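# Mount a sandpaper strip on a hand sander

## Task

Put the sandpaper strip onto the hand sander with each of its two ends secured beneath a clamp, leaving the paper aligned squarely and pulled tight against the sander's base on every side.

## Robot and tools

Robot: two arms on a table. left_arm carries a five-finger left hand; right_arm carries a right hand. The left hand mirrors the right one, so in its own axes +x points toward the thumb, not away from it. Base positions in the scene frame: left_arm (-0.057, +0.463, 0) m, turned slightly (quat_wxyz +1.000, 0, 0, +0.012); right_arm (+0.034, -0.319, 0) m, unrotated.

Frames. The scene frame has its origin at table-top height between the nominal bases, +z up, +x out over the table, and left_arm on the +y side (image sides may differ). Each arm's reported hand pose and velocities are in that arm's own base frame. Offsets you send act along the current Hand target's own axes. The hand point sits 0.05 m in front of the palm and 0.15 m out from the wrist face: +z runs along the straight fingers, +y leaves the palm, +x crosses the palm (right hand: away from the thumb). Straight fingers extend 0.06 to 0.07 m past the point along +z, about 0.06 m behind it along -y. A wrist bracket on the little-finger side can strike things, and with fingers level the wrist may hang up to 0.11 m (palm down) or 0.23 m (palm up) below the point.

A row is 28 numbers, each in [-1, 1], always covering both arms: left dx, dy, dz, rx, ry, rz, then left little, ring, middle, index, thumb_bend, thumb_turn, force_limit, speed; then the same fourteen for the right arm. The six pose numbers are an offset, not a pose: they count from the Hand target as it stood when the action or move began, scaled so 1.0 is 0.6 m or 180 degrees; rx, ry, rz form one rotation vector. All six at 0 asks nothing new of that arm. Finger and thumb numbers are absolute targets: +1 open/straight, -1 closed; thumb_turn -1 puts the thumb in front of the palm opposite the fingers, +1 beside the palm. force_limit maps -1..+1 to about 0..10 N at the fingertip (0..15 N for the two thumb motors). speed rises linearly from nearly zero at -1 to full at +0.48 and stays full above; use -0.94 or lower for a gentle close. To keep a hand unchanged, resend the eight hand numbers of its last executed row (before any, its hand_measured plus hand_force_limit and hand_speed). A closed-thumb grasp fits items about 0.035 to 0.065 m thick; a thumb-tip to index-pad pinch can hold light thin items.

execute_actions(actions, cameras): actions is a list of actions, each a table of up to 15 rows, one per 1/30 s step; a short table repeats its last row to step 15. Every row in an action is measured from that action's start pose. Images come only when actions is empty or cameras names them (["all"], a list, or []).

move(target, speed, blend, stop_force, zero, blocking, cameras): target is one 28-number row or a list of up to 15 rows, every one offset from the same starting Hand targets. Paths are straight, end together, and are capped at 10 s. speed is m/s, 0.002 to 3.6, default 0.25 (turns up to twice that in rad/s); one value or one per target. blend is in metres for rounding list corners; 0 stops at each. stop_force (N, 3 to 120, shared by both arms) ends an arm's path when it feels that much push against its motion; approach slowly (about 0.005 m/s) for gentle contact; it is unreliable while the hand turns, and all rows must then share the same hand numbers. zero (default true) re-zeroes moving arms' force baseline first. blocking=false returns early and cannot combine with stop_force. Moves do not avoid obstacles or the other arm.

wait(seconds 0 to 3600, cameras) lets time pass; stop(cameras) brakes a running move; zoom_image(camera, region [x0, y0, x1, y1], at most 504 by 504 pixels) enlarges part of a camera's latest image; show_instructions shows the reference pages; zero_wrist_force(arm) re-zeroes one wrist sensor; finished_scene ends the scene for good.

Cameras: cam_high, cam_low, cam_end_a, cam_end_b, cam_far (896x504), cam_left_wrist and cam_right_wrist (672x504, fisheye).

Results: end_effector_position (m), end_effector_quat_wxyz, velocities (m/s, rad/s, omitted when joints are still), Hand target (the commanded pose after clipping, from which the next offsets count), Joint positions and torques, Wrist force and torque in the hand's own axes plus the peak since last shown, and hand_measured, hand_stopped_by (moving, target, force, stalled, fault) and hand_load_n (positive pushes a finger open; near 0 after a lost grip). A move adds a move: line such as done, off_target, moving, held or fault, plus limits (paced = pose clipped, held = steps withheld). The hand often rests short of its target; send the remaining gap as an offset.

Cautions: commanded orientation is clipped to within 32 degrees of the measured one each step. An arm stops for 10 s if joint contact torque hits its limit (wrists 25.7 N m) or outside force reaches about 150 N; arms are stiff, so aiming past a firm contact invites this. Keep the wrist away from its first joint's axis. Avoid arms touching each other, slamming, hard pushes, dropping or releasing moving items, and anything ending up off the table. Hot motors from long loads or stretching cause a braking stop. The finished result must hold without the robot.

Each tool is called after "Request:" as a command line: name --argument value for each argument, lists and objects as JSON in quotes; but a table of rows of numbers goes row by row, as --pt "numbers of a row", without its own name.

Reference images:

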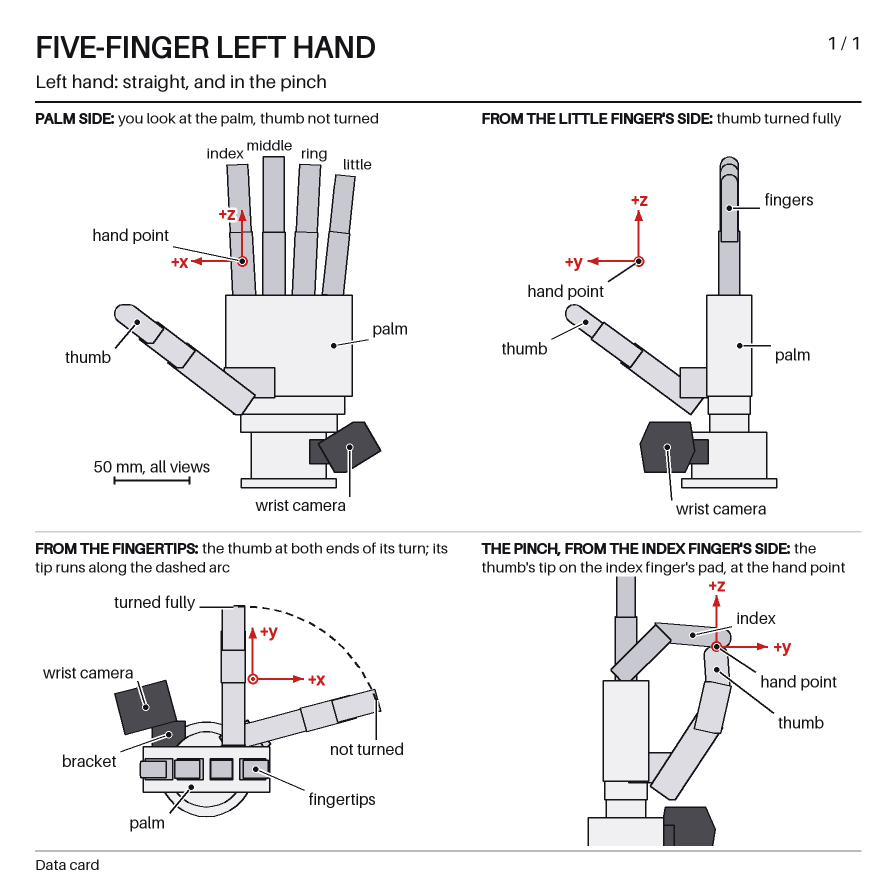

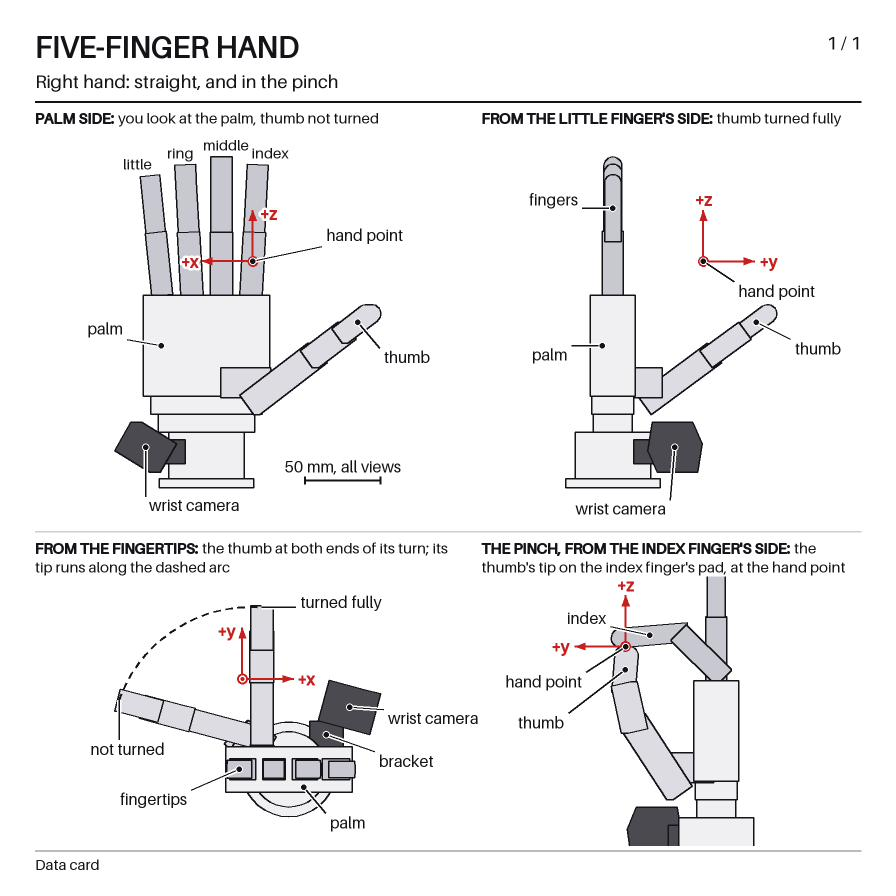

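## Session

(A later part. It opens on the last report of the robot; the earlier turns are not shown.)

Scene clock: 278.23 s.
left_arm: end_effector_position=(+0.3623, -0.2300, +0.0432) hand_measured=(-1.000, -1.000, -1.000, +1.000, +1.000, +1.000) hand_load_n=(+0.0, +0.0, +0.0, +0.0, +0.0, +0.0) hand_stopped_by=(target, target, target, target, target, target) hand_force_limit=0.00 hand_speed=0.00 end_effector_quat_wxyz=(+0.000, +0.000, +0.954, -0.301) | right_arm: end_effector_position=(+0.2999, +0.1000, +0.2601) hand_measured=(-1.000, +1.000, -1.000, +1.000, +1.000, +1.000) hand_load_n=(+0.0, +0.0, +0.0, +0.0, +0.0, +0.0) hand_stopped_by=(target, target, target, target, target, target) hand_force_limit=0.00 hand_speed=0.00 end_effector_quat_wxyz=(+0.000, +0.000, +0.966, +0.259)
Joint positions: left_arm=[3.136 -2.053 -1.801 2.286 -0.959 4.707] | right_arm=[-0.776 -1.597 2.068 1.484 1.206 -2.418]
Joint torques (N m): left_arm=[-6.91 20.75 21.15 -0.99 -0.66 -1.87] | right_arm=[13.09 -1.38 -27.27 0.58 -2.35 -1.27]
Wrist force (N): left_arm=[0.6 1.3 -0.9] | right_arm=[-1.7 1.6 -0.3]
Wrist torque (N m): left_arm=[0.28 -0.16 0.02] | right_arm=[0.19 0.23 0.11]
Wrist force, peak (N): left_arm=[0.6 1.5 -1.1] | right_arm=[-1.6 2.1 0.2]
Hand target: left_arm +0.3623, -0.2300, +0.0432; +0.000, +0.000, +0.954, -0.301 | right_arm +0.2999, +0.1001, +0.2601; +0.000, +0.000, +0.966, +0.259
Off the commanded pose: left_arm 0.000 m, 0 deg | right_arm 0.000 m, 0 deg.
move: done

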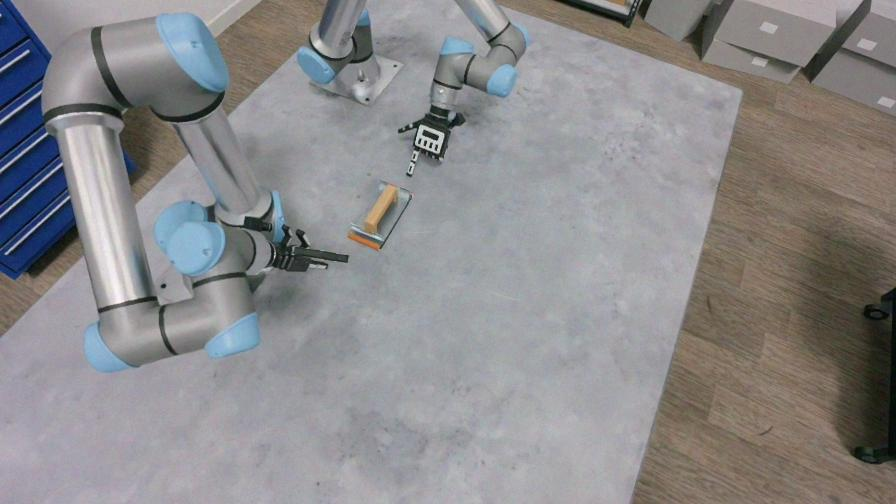

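Request:
move --target '[0,0,0,0,0,0,-1,-1,-1,1,1,1,0.0,0.0, 0.0383,0.4363,0.3675,0,0,0,-1,1,-1,1,1,1,0.0,0.0]' --speed 0.2 --cameras '["all"]'

Request:
zoom_image --camera "cam_high" --region '[330, 100, 450, 260]'

Scene clock: 292.03 s.
left_arm: end_effector_position=(+0.3623, -0.2300, +0.0432) hand_measured=(-1.000, -1.000, -1.000, +1.000, +1.000, +1.000) hand_load_n=(+0.0, +0.0, +0.0, +0.0, +0.0, -0.5) hand_stopped_by=(target, target, target, target, target, target) hand_force_limit=0.00 hand_speed=0.00 end_effector_quat_wxyz=(+0.000, +0.000, +0.954, -0.301) | right_arm: end_effector_position=(+0.2769, +0.4369, +0.2000) hand_measured=(-1.000, +1.000, -1.000, +1.000, +1.000, +1.000) hand_load_n=(+0.0, +0.0, +0.0, +0.0, +0.0, +0.0) hand_stopped_by=(target, target, target, target, target, target) hand_force_limit=0.00 hand_speed=0.00 end_effector_quat_wxyz=(+0.000, +0.000, +0.966, +0.259)
Joint positions: left_arm=[3.136 -2.053 -1.801 2.286 -0.959 4.707] | right_arm=[0.431 -1.392 1.842 0.884 1.1 -1.083]
Joint torques (N m): left_arm=[-5.91 22.37 21.57 -1.1 -0.44 -1.82] | right_arm=[12.26 -12.38 -29.02 -0.14 1.53 1.73]
Wrist force (N): left_arm=[0.5 1.4 -1.1] | right_arm=[-1.1 1.4 0.2]
Wrist torque (N m): left_arm=[0.30 -0.15 0.02] | right_arm=[0.11 0.12 -0.05]
Wrist force, peak (N): left_arm=[0.7 1.4 -1.2] | right_arm=[-1.7 2.0 0.1]
Hand target: left_arm +0.3623, -0.2300, +0.0432; +0.000, +0.000, +0.954, -0.301 | right_arm +0.2769, +0.4370, +0.2000; +0.000, +0.000, +0.966, +0.259
Off the commanded pose: left_arm 0.000 m, 0 deg | right_arm 0.000 m, 0 deg.
move: done

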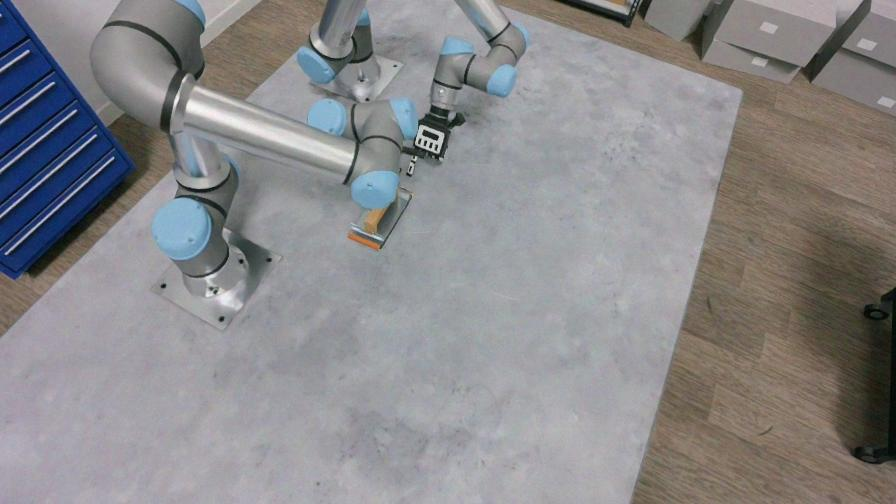

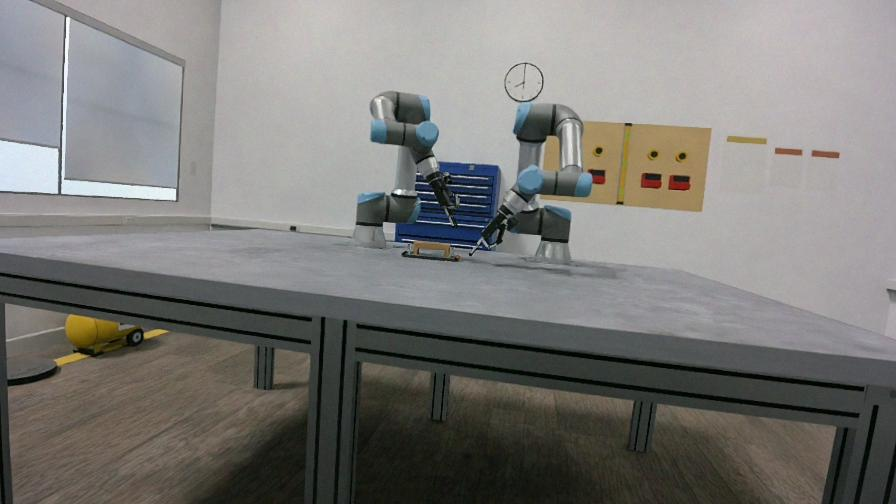

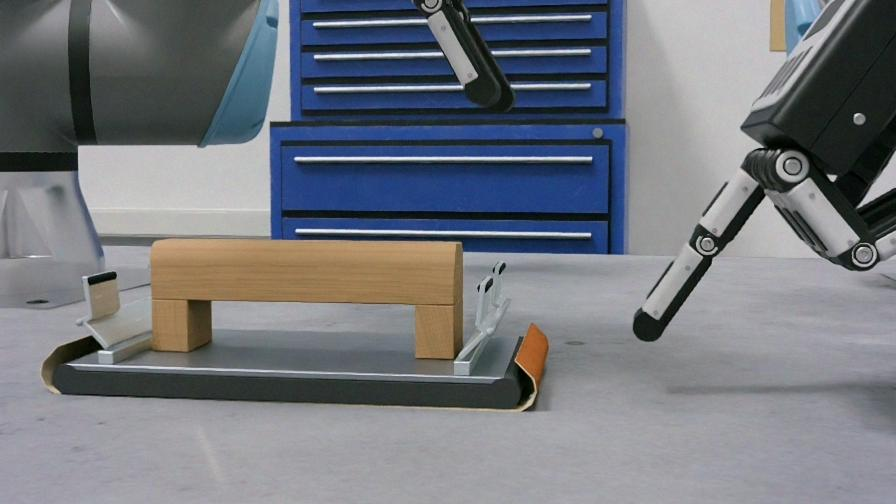

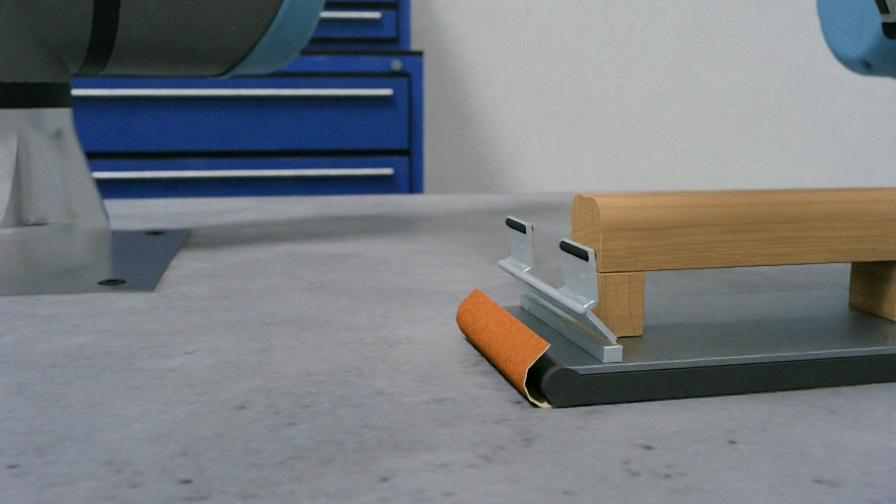

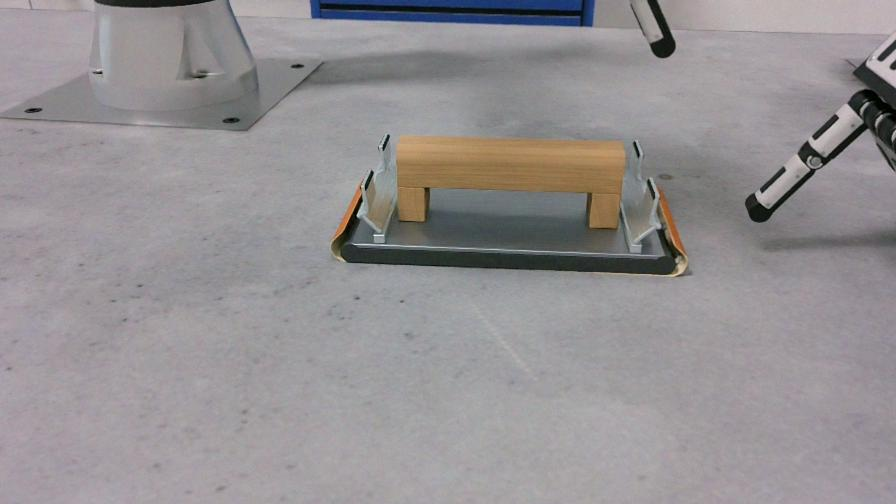

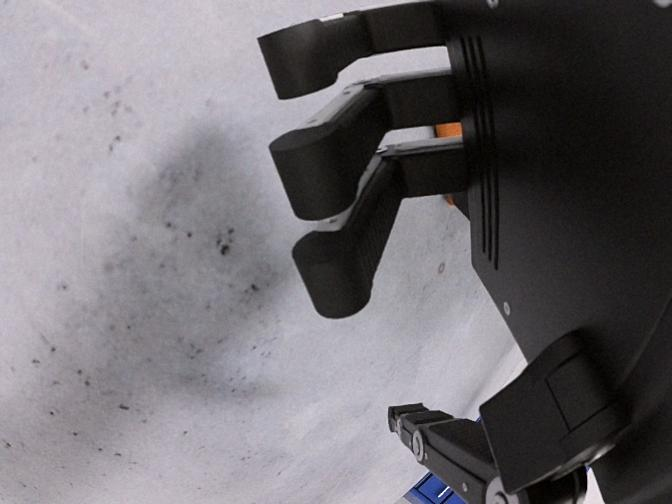

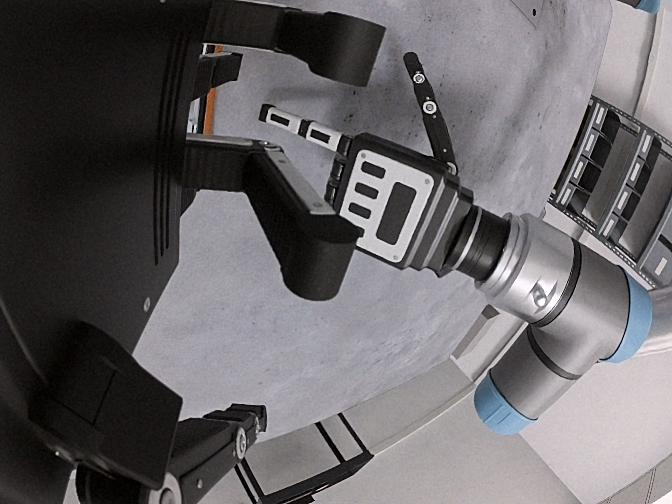

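Scaled by 3.150 from the camera's image (finer frame: 1280x720).

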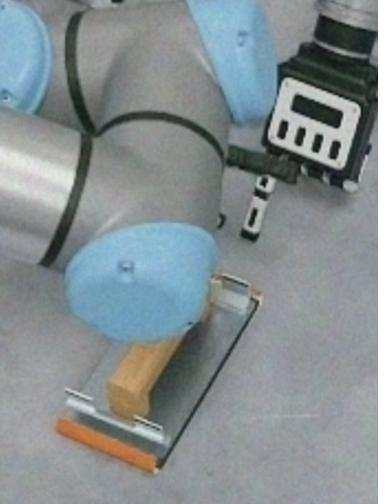

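Request:
move --target '[0.0307,-0.0103,0.0277,0,0,0,-1,-1,-1,1,1,1,0.0,0.0, 0,0,0,0,0,0,-1,1,-1,1,1,1,0.0,0.0]' --speed 0.1 --cameras '["cam_high","cam_end_a","cam_far","cam_right_wrist"]'

Request:
zoom_image --camera "cam_end_a" --region '[430, 230, 680, 430]'

Request:
zoom_image --camera "cam_far" --region '[560, 110, 760, 300]'

Request:
zoom_image --camera "cam_high" --region '[360, 140, 440, 220]'

Scene clock: 341.10 s.
left_arm: end_effector_position=(+0.3439, -0.2445, +0.0332) hand_measured=(-1.000, -1.000, -1.000, +1.000, +1.000, +1.000) hand_load_n=(+0.0, +0.0, +0.0, +0.0, +0.0, +0.0) hand_stopped_by=(target, target, target, target, target, target) hand_force_limit=0.00 hand_speed=0.00 end_effector_quat_wxyz=(-0.001, +0.000, +0.954, -0.301) | right_arm: end_effector_position=(+0.2769, +0.4370, +0.2000) hand_measured=(-1.000, +1.000, -1.000, +1.000, +1.000, +1.000) hand_load_n=(+0.0, +0.0, +0.0, +0.0, +0.0, +0.0) hand_stopped_by=(target, target, target, target, target, target) hand_force_limit=0.00 hand_speed=0.00 end_effector_quat_wxyz=(+0.000, +0.000, +0.966, +0.259)
Joint positions: left_arm=[3.097 -2.041 -1.845 2.345 -0.959 4.659] | right_arm=[0.431 -1.391 1.842 0.884 1.1 -1.083]
Joint torques (N m): left_arm=[-7.17 36.83 1.64 -0.76 -0.41 -1.72] | right_arm=[12.43 -11.27 -28.3 -0.21 1.28 1.56]
Wrist force (N): left_arm=[0.5 1.2 -1.0] | right_arm=[-1.1 1.3 0.5]
Wrist torque (N m): left_arm=[0.27 -0.14 0.02] | right_arm=[0.08 0.11 -0.05]
Wrist force, peak (N): left_arm=[0.1 1.4 -1.3] | right_arm=[-1.3 1.5 0.4]
Hand target: left_arm +0.3438, -0.2446, +0.0331; +0.000, +0.000, +0.954, -0.301 | right_arm +0.2769, +0.4370, +0.2000; +0.000, +0.000, +0.966, +0.259
Off the commanded pose: left_arm 0.000 m, 0 deg | right_arm 0.000 m, 0 deg.
move: done

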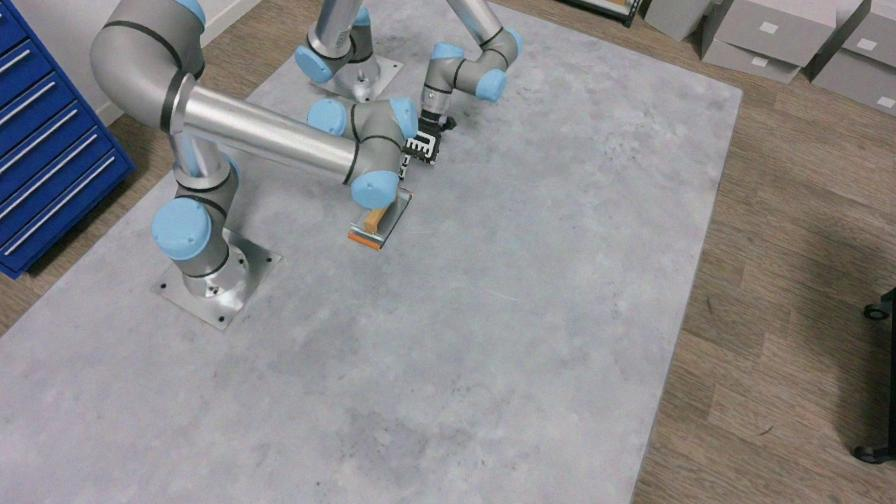

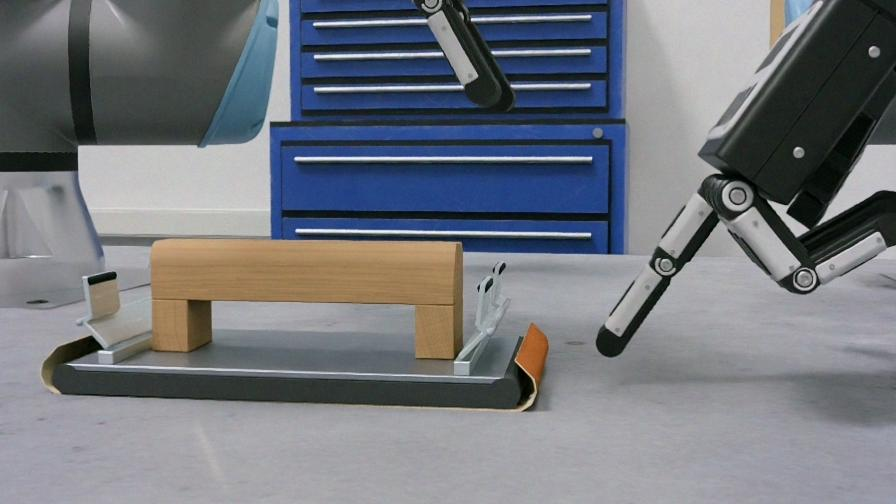

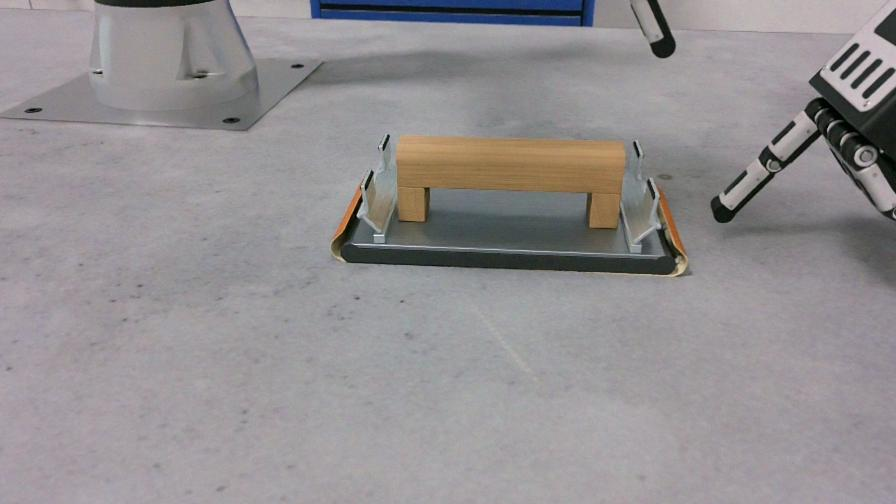

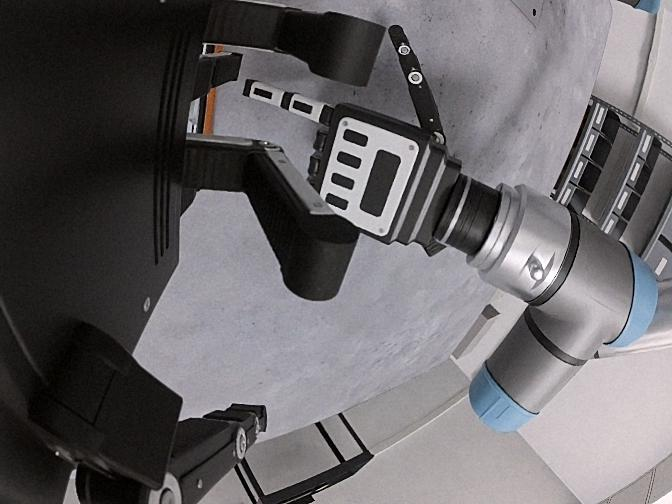

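Scaled by 2.016 from the camera's image (finer frame: 1280x720).

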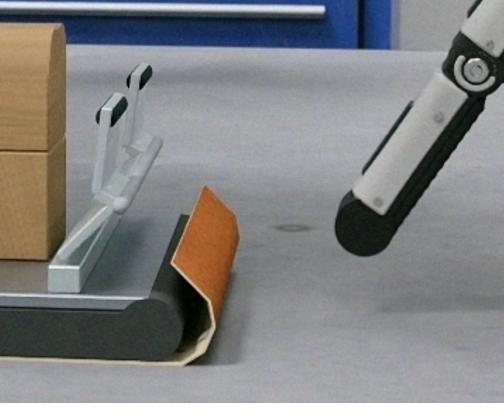

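Scaled by 2.520 from the camera's image (finer frame: 1280x720).

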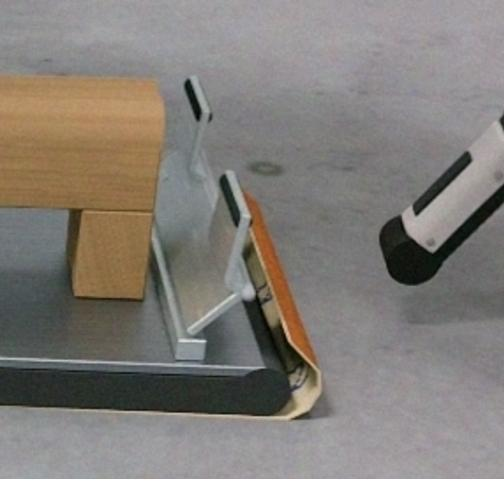

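Scaled by 6.300 from the camera's image (finer frame: 1280x720).

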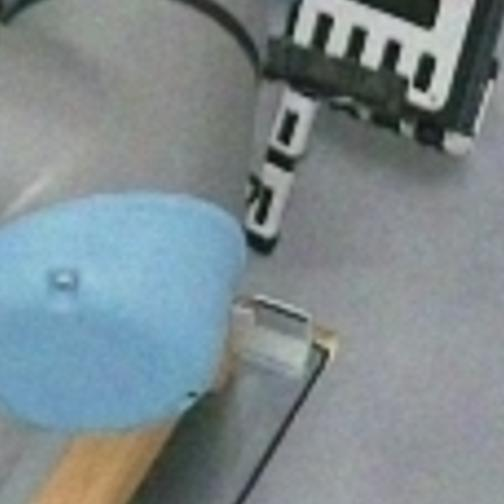

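Request:
move --target '[0.001,-0.026,0.0247,0,0,0,-1,-1,-1,1,1,1,0.0,0.0, 0,0,0,0,0,0,-1,1,-1,1,1,1,0.0,0.0]' --speed 0.03 --stop_force 5 --cameras '["cam_end_a","cam_far"]'

Request:
zoom_image --camera "cam_end_a" --region '[430, 230, 680, 430]'

Request:
zoom_image --camera "cam_far" --region '[560, 110, 760, 300]'

Scene clock: 403.57 s.
left_arm: end_effector_position=(+0.3432, -0.2659, +0.0300) hand_measured=(-1.000, -1.000, -1.000, +1.000, +1.000, +1.000) hand_load_n=(+0.0, +0.0, +0.0, +0.0, +0.0, +0.0) hand_stopped_by=(target, target, target, target, target, target) hand_force_limit=0.00 hand_speed=0.00 end_effector_quat_wxyz=(+0.000, +0.000, +0.954, -0.301) | right_arm: end_effector_position=(+0.2769, +0.4370, +0.2000) hand_measured=(-1.000, +1.000, -1.000, +1.000, +1.000, +1.000) hand_load_n=(+0.0, +0.0, +0.0, +0.0, +0.0, +0.0) hand_stopped_by=(target, target, target, target, target, target) hand_force_limit=0.00 hand_speed=0.00 end_effector_quat_wxyz=(+0.000, +0.000, +0.966, +0.259)
Joint positions: left_arm=[3.042 -2.055 -1.821 2.373 -0.962 4.592] | right_arm=[0.431 -1.391 1.842 0.884 1.1 -1.083]
Joint torques (N m): left_arm=[-7.1 21.4 21.32 -0.89 -0.6 -1.83] | right_arm=[12 -11.69 -28.1 -0.2 1.28 1.49]
Wrist force (N): left_arm=[0.7 1.3 -1.1] | right_arm=[-1.1 1.2 0.5]
Wrist torque (N m): left_arm=[0.29 -0.17 0.03] | right_arm=[0.07 0.11 -0.05]
Wrist force, peak (N): left_arm=[0.5 1.5 -1.1] | right_arm=[-1.3 1.7 0.6]
Hand target: left_arm +0.3432, -0.2659, +0.0300; +0.000, +0.000, +0.954, -0.301 | right_arm +0.2769, +0.4370, +0.2000; +0.000, +0.000, +0.966, +0.259
Off the commanded pose: left_arm 0.000 m, 0 deg | right_arm 0.000 m, 0 deg.
move: done

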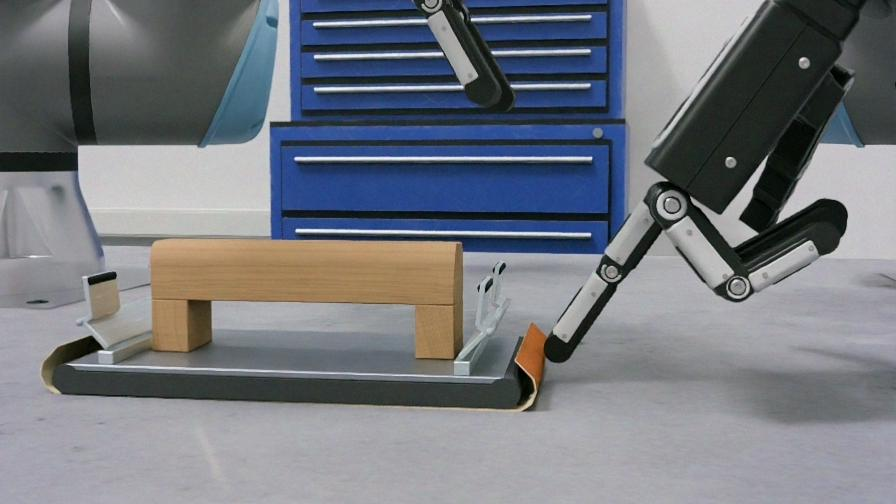

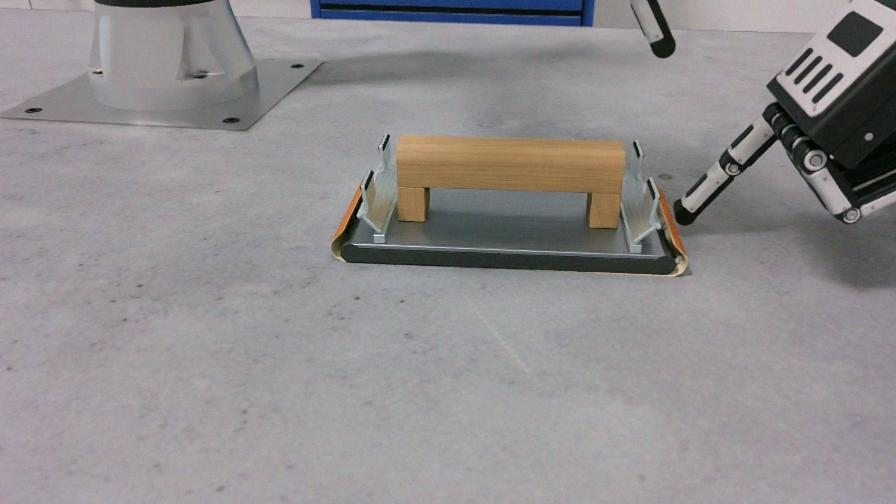

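Scaled by 2.016 from the camera's image (finer frame: 1280x720).

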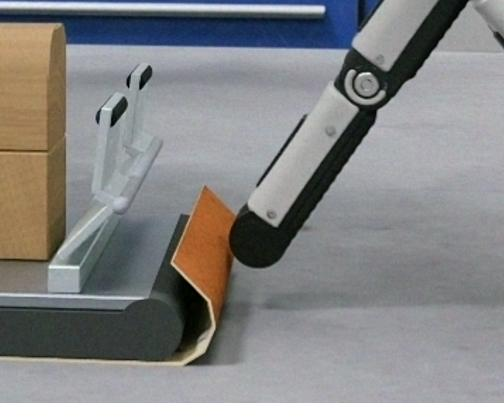

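Scaled by 2.520 from the camera's image (finer frame: 1280x720).

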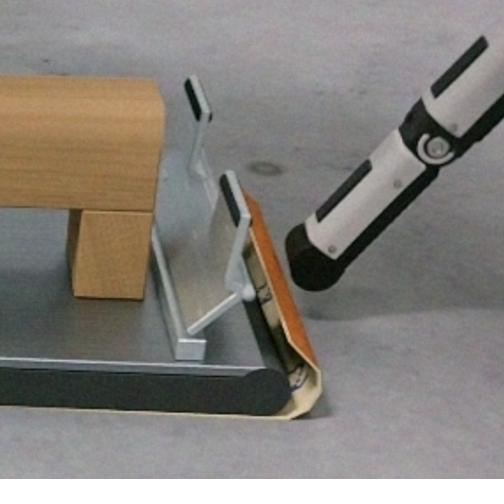

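Request:
move --target '[0,-0.0137,0.0096,0,0,0,-1,-1,-1,1,1,1,0.0,0.0, 0,0,0,0,0,0,-1,1,-1,1,1,1,0.0,0.0]' --speed 0.03 --stop_force 5 --cameras '["cam_end_a","cam_far"]'

Request:
zoom_image --camera "cam_end_a" --region '[430, 230, 680, 430]'

Request:
zoom_image --camera "cam_far" --region '[560, 110, 760, 300]'

Scene clock: 411.87 s.
left_arm: end_effector_position=(+0.3432, -0.2759, +0.0300) hand_measured=(-1.000, -1.000, -1.000, +1.000, +1.000, +1.000) hand_load_n=(+0.0, +0.0, +0.0, -0.5, +0.0, +0.0) hand_stopped_by=(target, target, target, target, target, target) hand_force_limit=0.00 hand_speed=0.00 end_effector_quat_wxyz=(+0.000, +0.000, +0.954, -0.301) | right_arm: end_effector_position=(+0.2769, +0.4370, +0.2000) hand_measured=(-1.000, +1.000, -1.000, +1.000, +1.000, +1.000) hand_load_n=(+0.0, +0.0, +0.0, -0.5, +0.0, +0.0) hand_stopped_by=(target, target, target, target, target, target) hand_force_limit=0.00 hand_speed=0.00 end_effector_quat_wxyz=(+0.000, +0.000, +0.966, +0.259)
Joint positions: left_arm=[3.016 -2.06 -1.806 2.381 -0.964 4.561] | right_arm=[0.431 -1.391 1.842 0.884 1.1 -1.083]
Joint torques (N m): left_arm=[-7.56 21.43 21.68 -0.66 -0.26 -1.87] | right_arm=[12.48 -12.15 -28.36 -0.28 1.24 1.36]
Wrist force (N): left_arm=[0.4 2.2 -3.2] | right_arm=[-1.3 1.3 0.3]
Wrist torque (N m): left_arm=[0.44 -0.21 0.00] | right_arm=[0.09 0.14 -0.06]
Wrist force, peak (N): left_arm=[0.5 2.0 -3.6] | right_arm=[-1.4 1.7 0.5]
Hand target: left_arm +0.3432, -0.2759, +0.0300; +0.000, +0.000, +0.954, -0.301 | right_arm +0.2769, +0.4370, +0.2000; +0.000, +0.000, +0.966, +0.259
Off the commanded pose: left_arm 0.000 m, 0 deg | right_arm 0.000 m, 0 deg.
move: done

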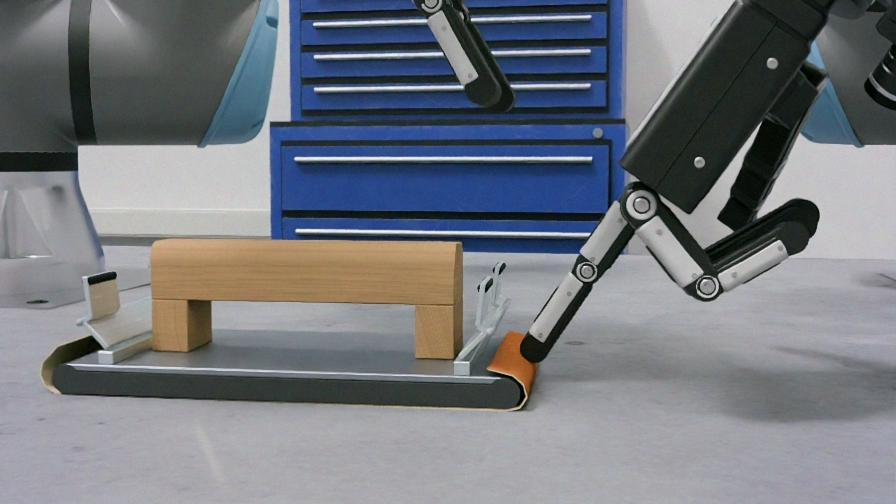

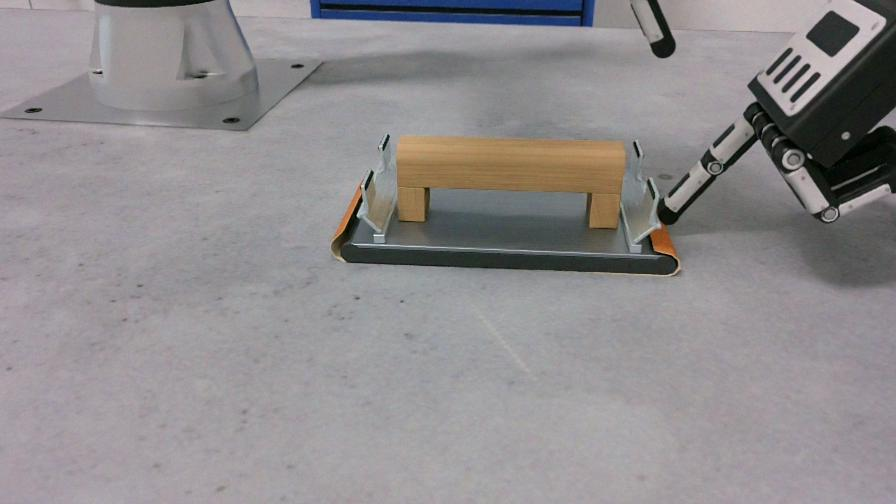

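Scaled by 2.016 from the camera's image (finer frame: 1280x720).

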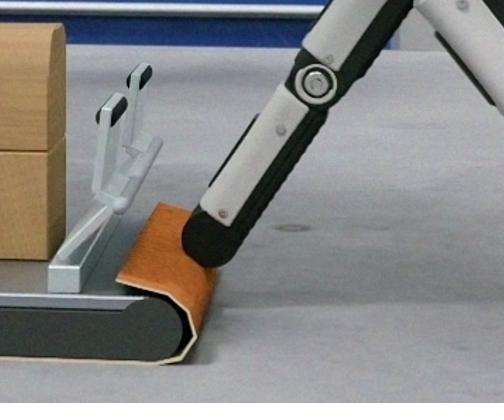

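Scaled by 2.520 from the camera's image (finer frame: 1280x720).

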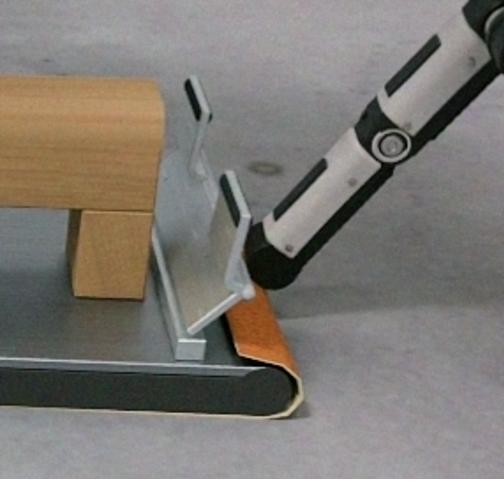

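Request:
move --target '[0,0,0,0,0,0,-1,-1,-1,1,1,1,0.0,0.0, -0.0033,-0.0733,0.0635,0,0,0,-1,1,-1,1,1,1,0.0,0.0]' --speed 0.06 --stop_force 8 --cameras '["cam_end_a","cam_far","cam_high","cam_right_wrist","cam_end_b"]'

Request:
zoom_image --camera "cam_end_a" --region '[400, 210, 600, 410]'

Request:
zoom_image --camera "cam_far" --region '[560, 80, 740, 280]'

Request:
zoom_image --camera "cam_right_wrist" --region '[170, 0, 400, 220]'

Scene clock: 462.40 s.
left_arm: end_effector_position=(+0.3432, -0.2759, +0.0300) hand_measured=(-1.000, -1.000, -1.000, +1.000, +1.000, +1.000) hand_load_n=(+0.5, +0.0, +0.0, -0.5, +0.0, +0.0) hand_stopped_by=(target, target, target, target, target, target) hand_force_limit=0.00 hand_speed=0.00 end_effector_quat_wxyz=(+0.000, +0.000, +0.954, -0.301) | right_arm: end_effector_position=(+0.2789, +0.4180, +0.1450) hand_measured=(-1.000, +1.000, -1.000, +1.000, +1.000, +1.000) hand_load_n=(+0.5, +0.0, +0.5, +0.0, +0.0, +0.0) hand_stopped_by=(target, target, target, target, target, target) hand_force_limit=0.00 hand_speed=0.00 end_effector_quat_wxyz=(+0.000, +0.000, +0.966, +0.259)
Joint positions: left_arm=[3.016 -2.06 -1.806 2.381 -0.964 4.561] | right_arm=[0.375 -1.346 1.955 0.753 1.087 -1.145]
Joint torques (N m): left_arm=[-8.1 21.1 21.4 -0.84 -0.24 -1.8] | right_arm=[-12.86 -11.56 -3.39 -0.18 -2.59 -1.27]
Wrist force (N): left_arm=[0.3 2.0 -3.5] | right_arm=[-1.1 1.2 0.8]
Wrist torque (N m): left_arm=[0.45 -0.20 -0.01] | right_arm=[0.07 0.12 0.09]
Wrist force, peak (N): left_arm=[0.4 1.8 -3.8] | right_arm=[-1.5 1.6 0.9]
Hand target: left_arm +0.3432, -0.2759, +0.0300; +0.000, +0.000, +0.954, -0.301 | right_arm +0.2789, +0.4180, +0.1450; +0.000, +0.000, +0.966, +0.259
Off the commanded pose: left_arm 0.000 m, 0 deg | right_arm 0.000 m, 0 deg.
move: done
Images, in order (width x height): cam_high 896x504, cam_end_a 896x504, cam_end_b 896x504, cam_far 896x504, cam_right_wrist 672x504.

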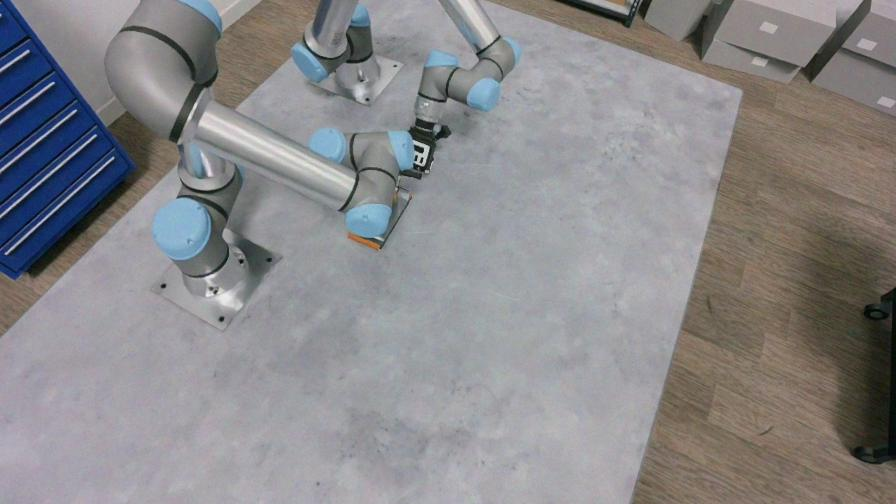

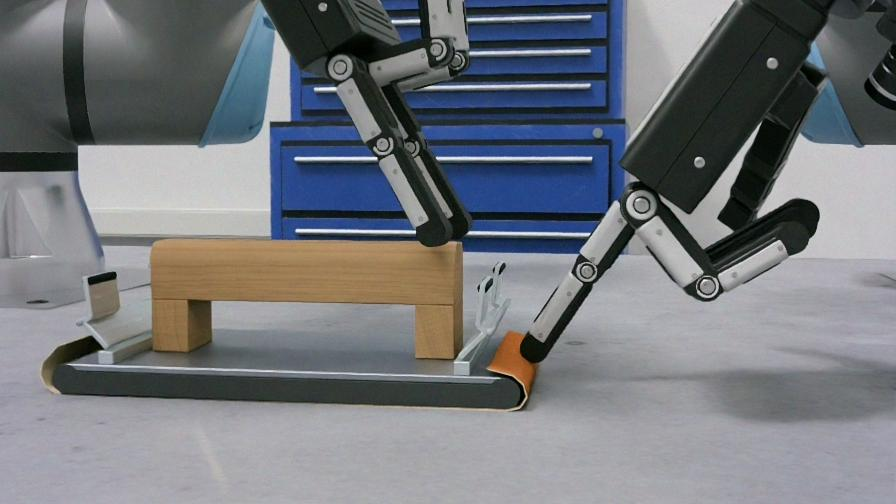

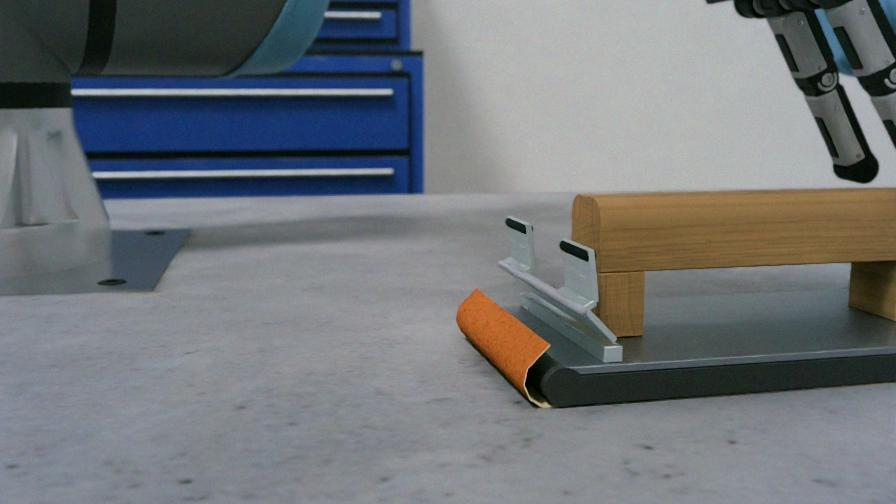

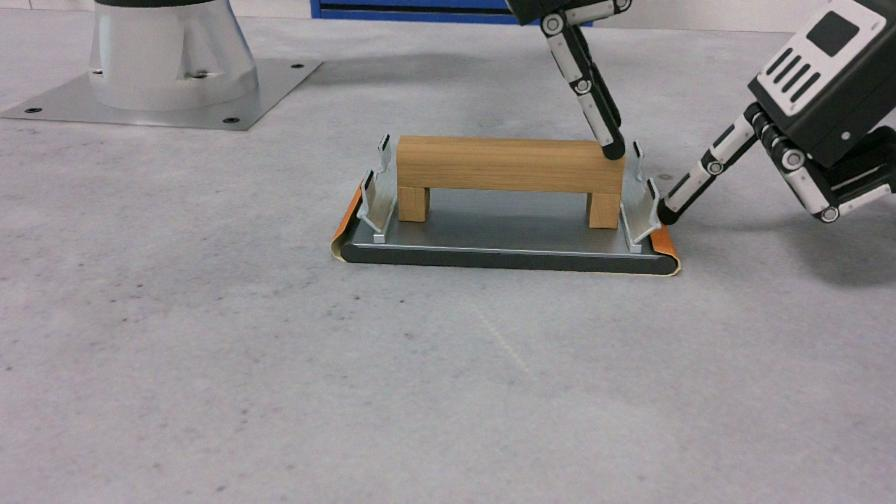

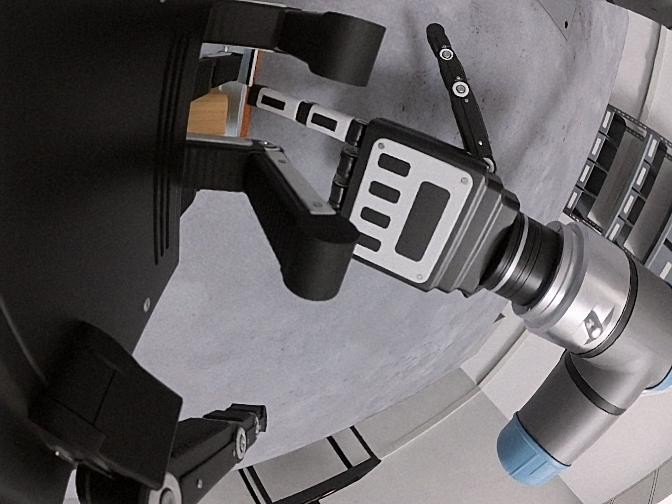

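Scaled by 2.520 from the camera's image (finer frame: 1280x720).

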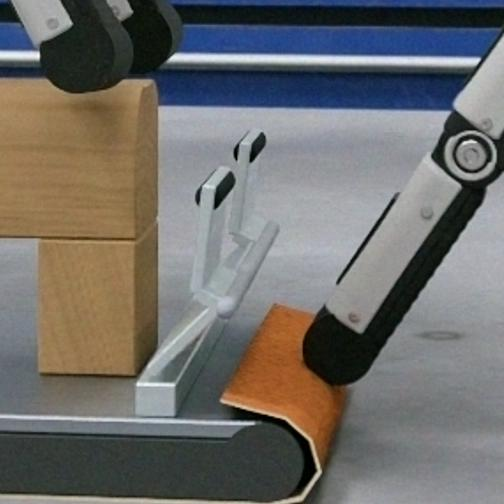

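Scaled by 2.520 from the camera's image (finer frame: 1280x720).

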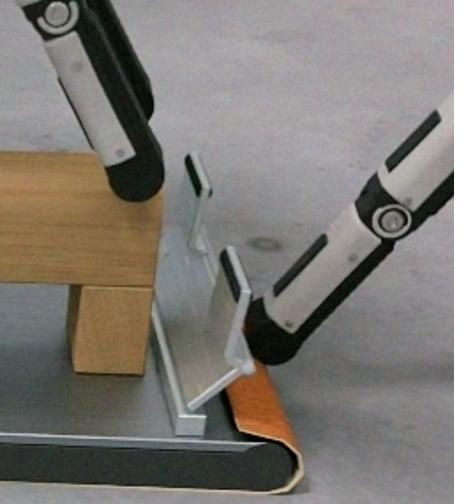

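Scaled by 2.191 from the camera's image (finer frame: 960x720).

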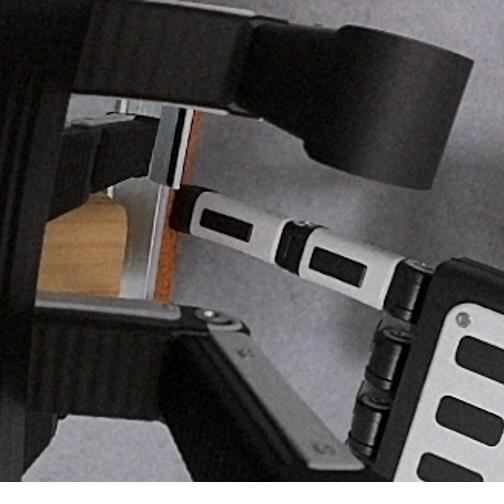

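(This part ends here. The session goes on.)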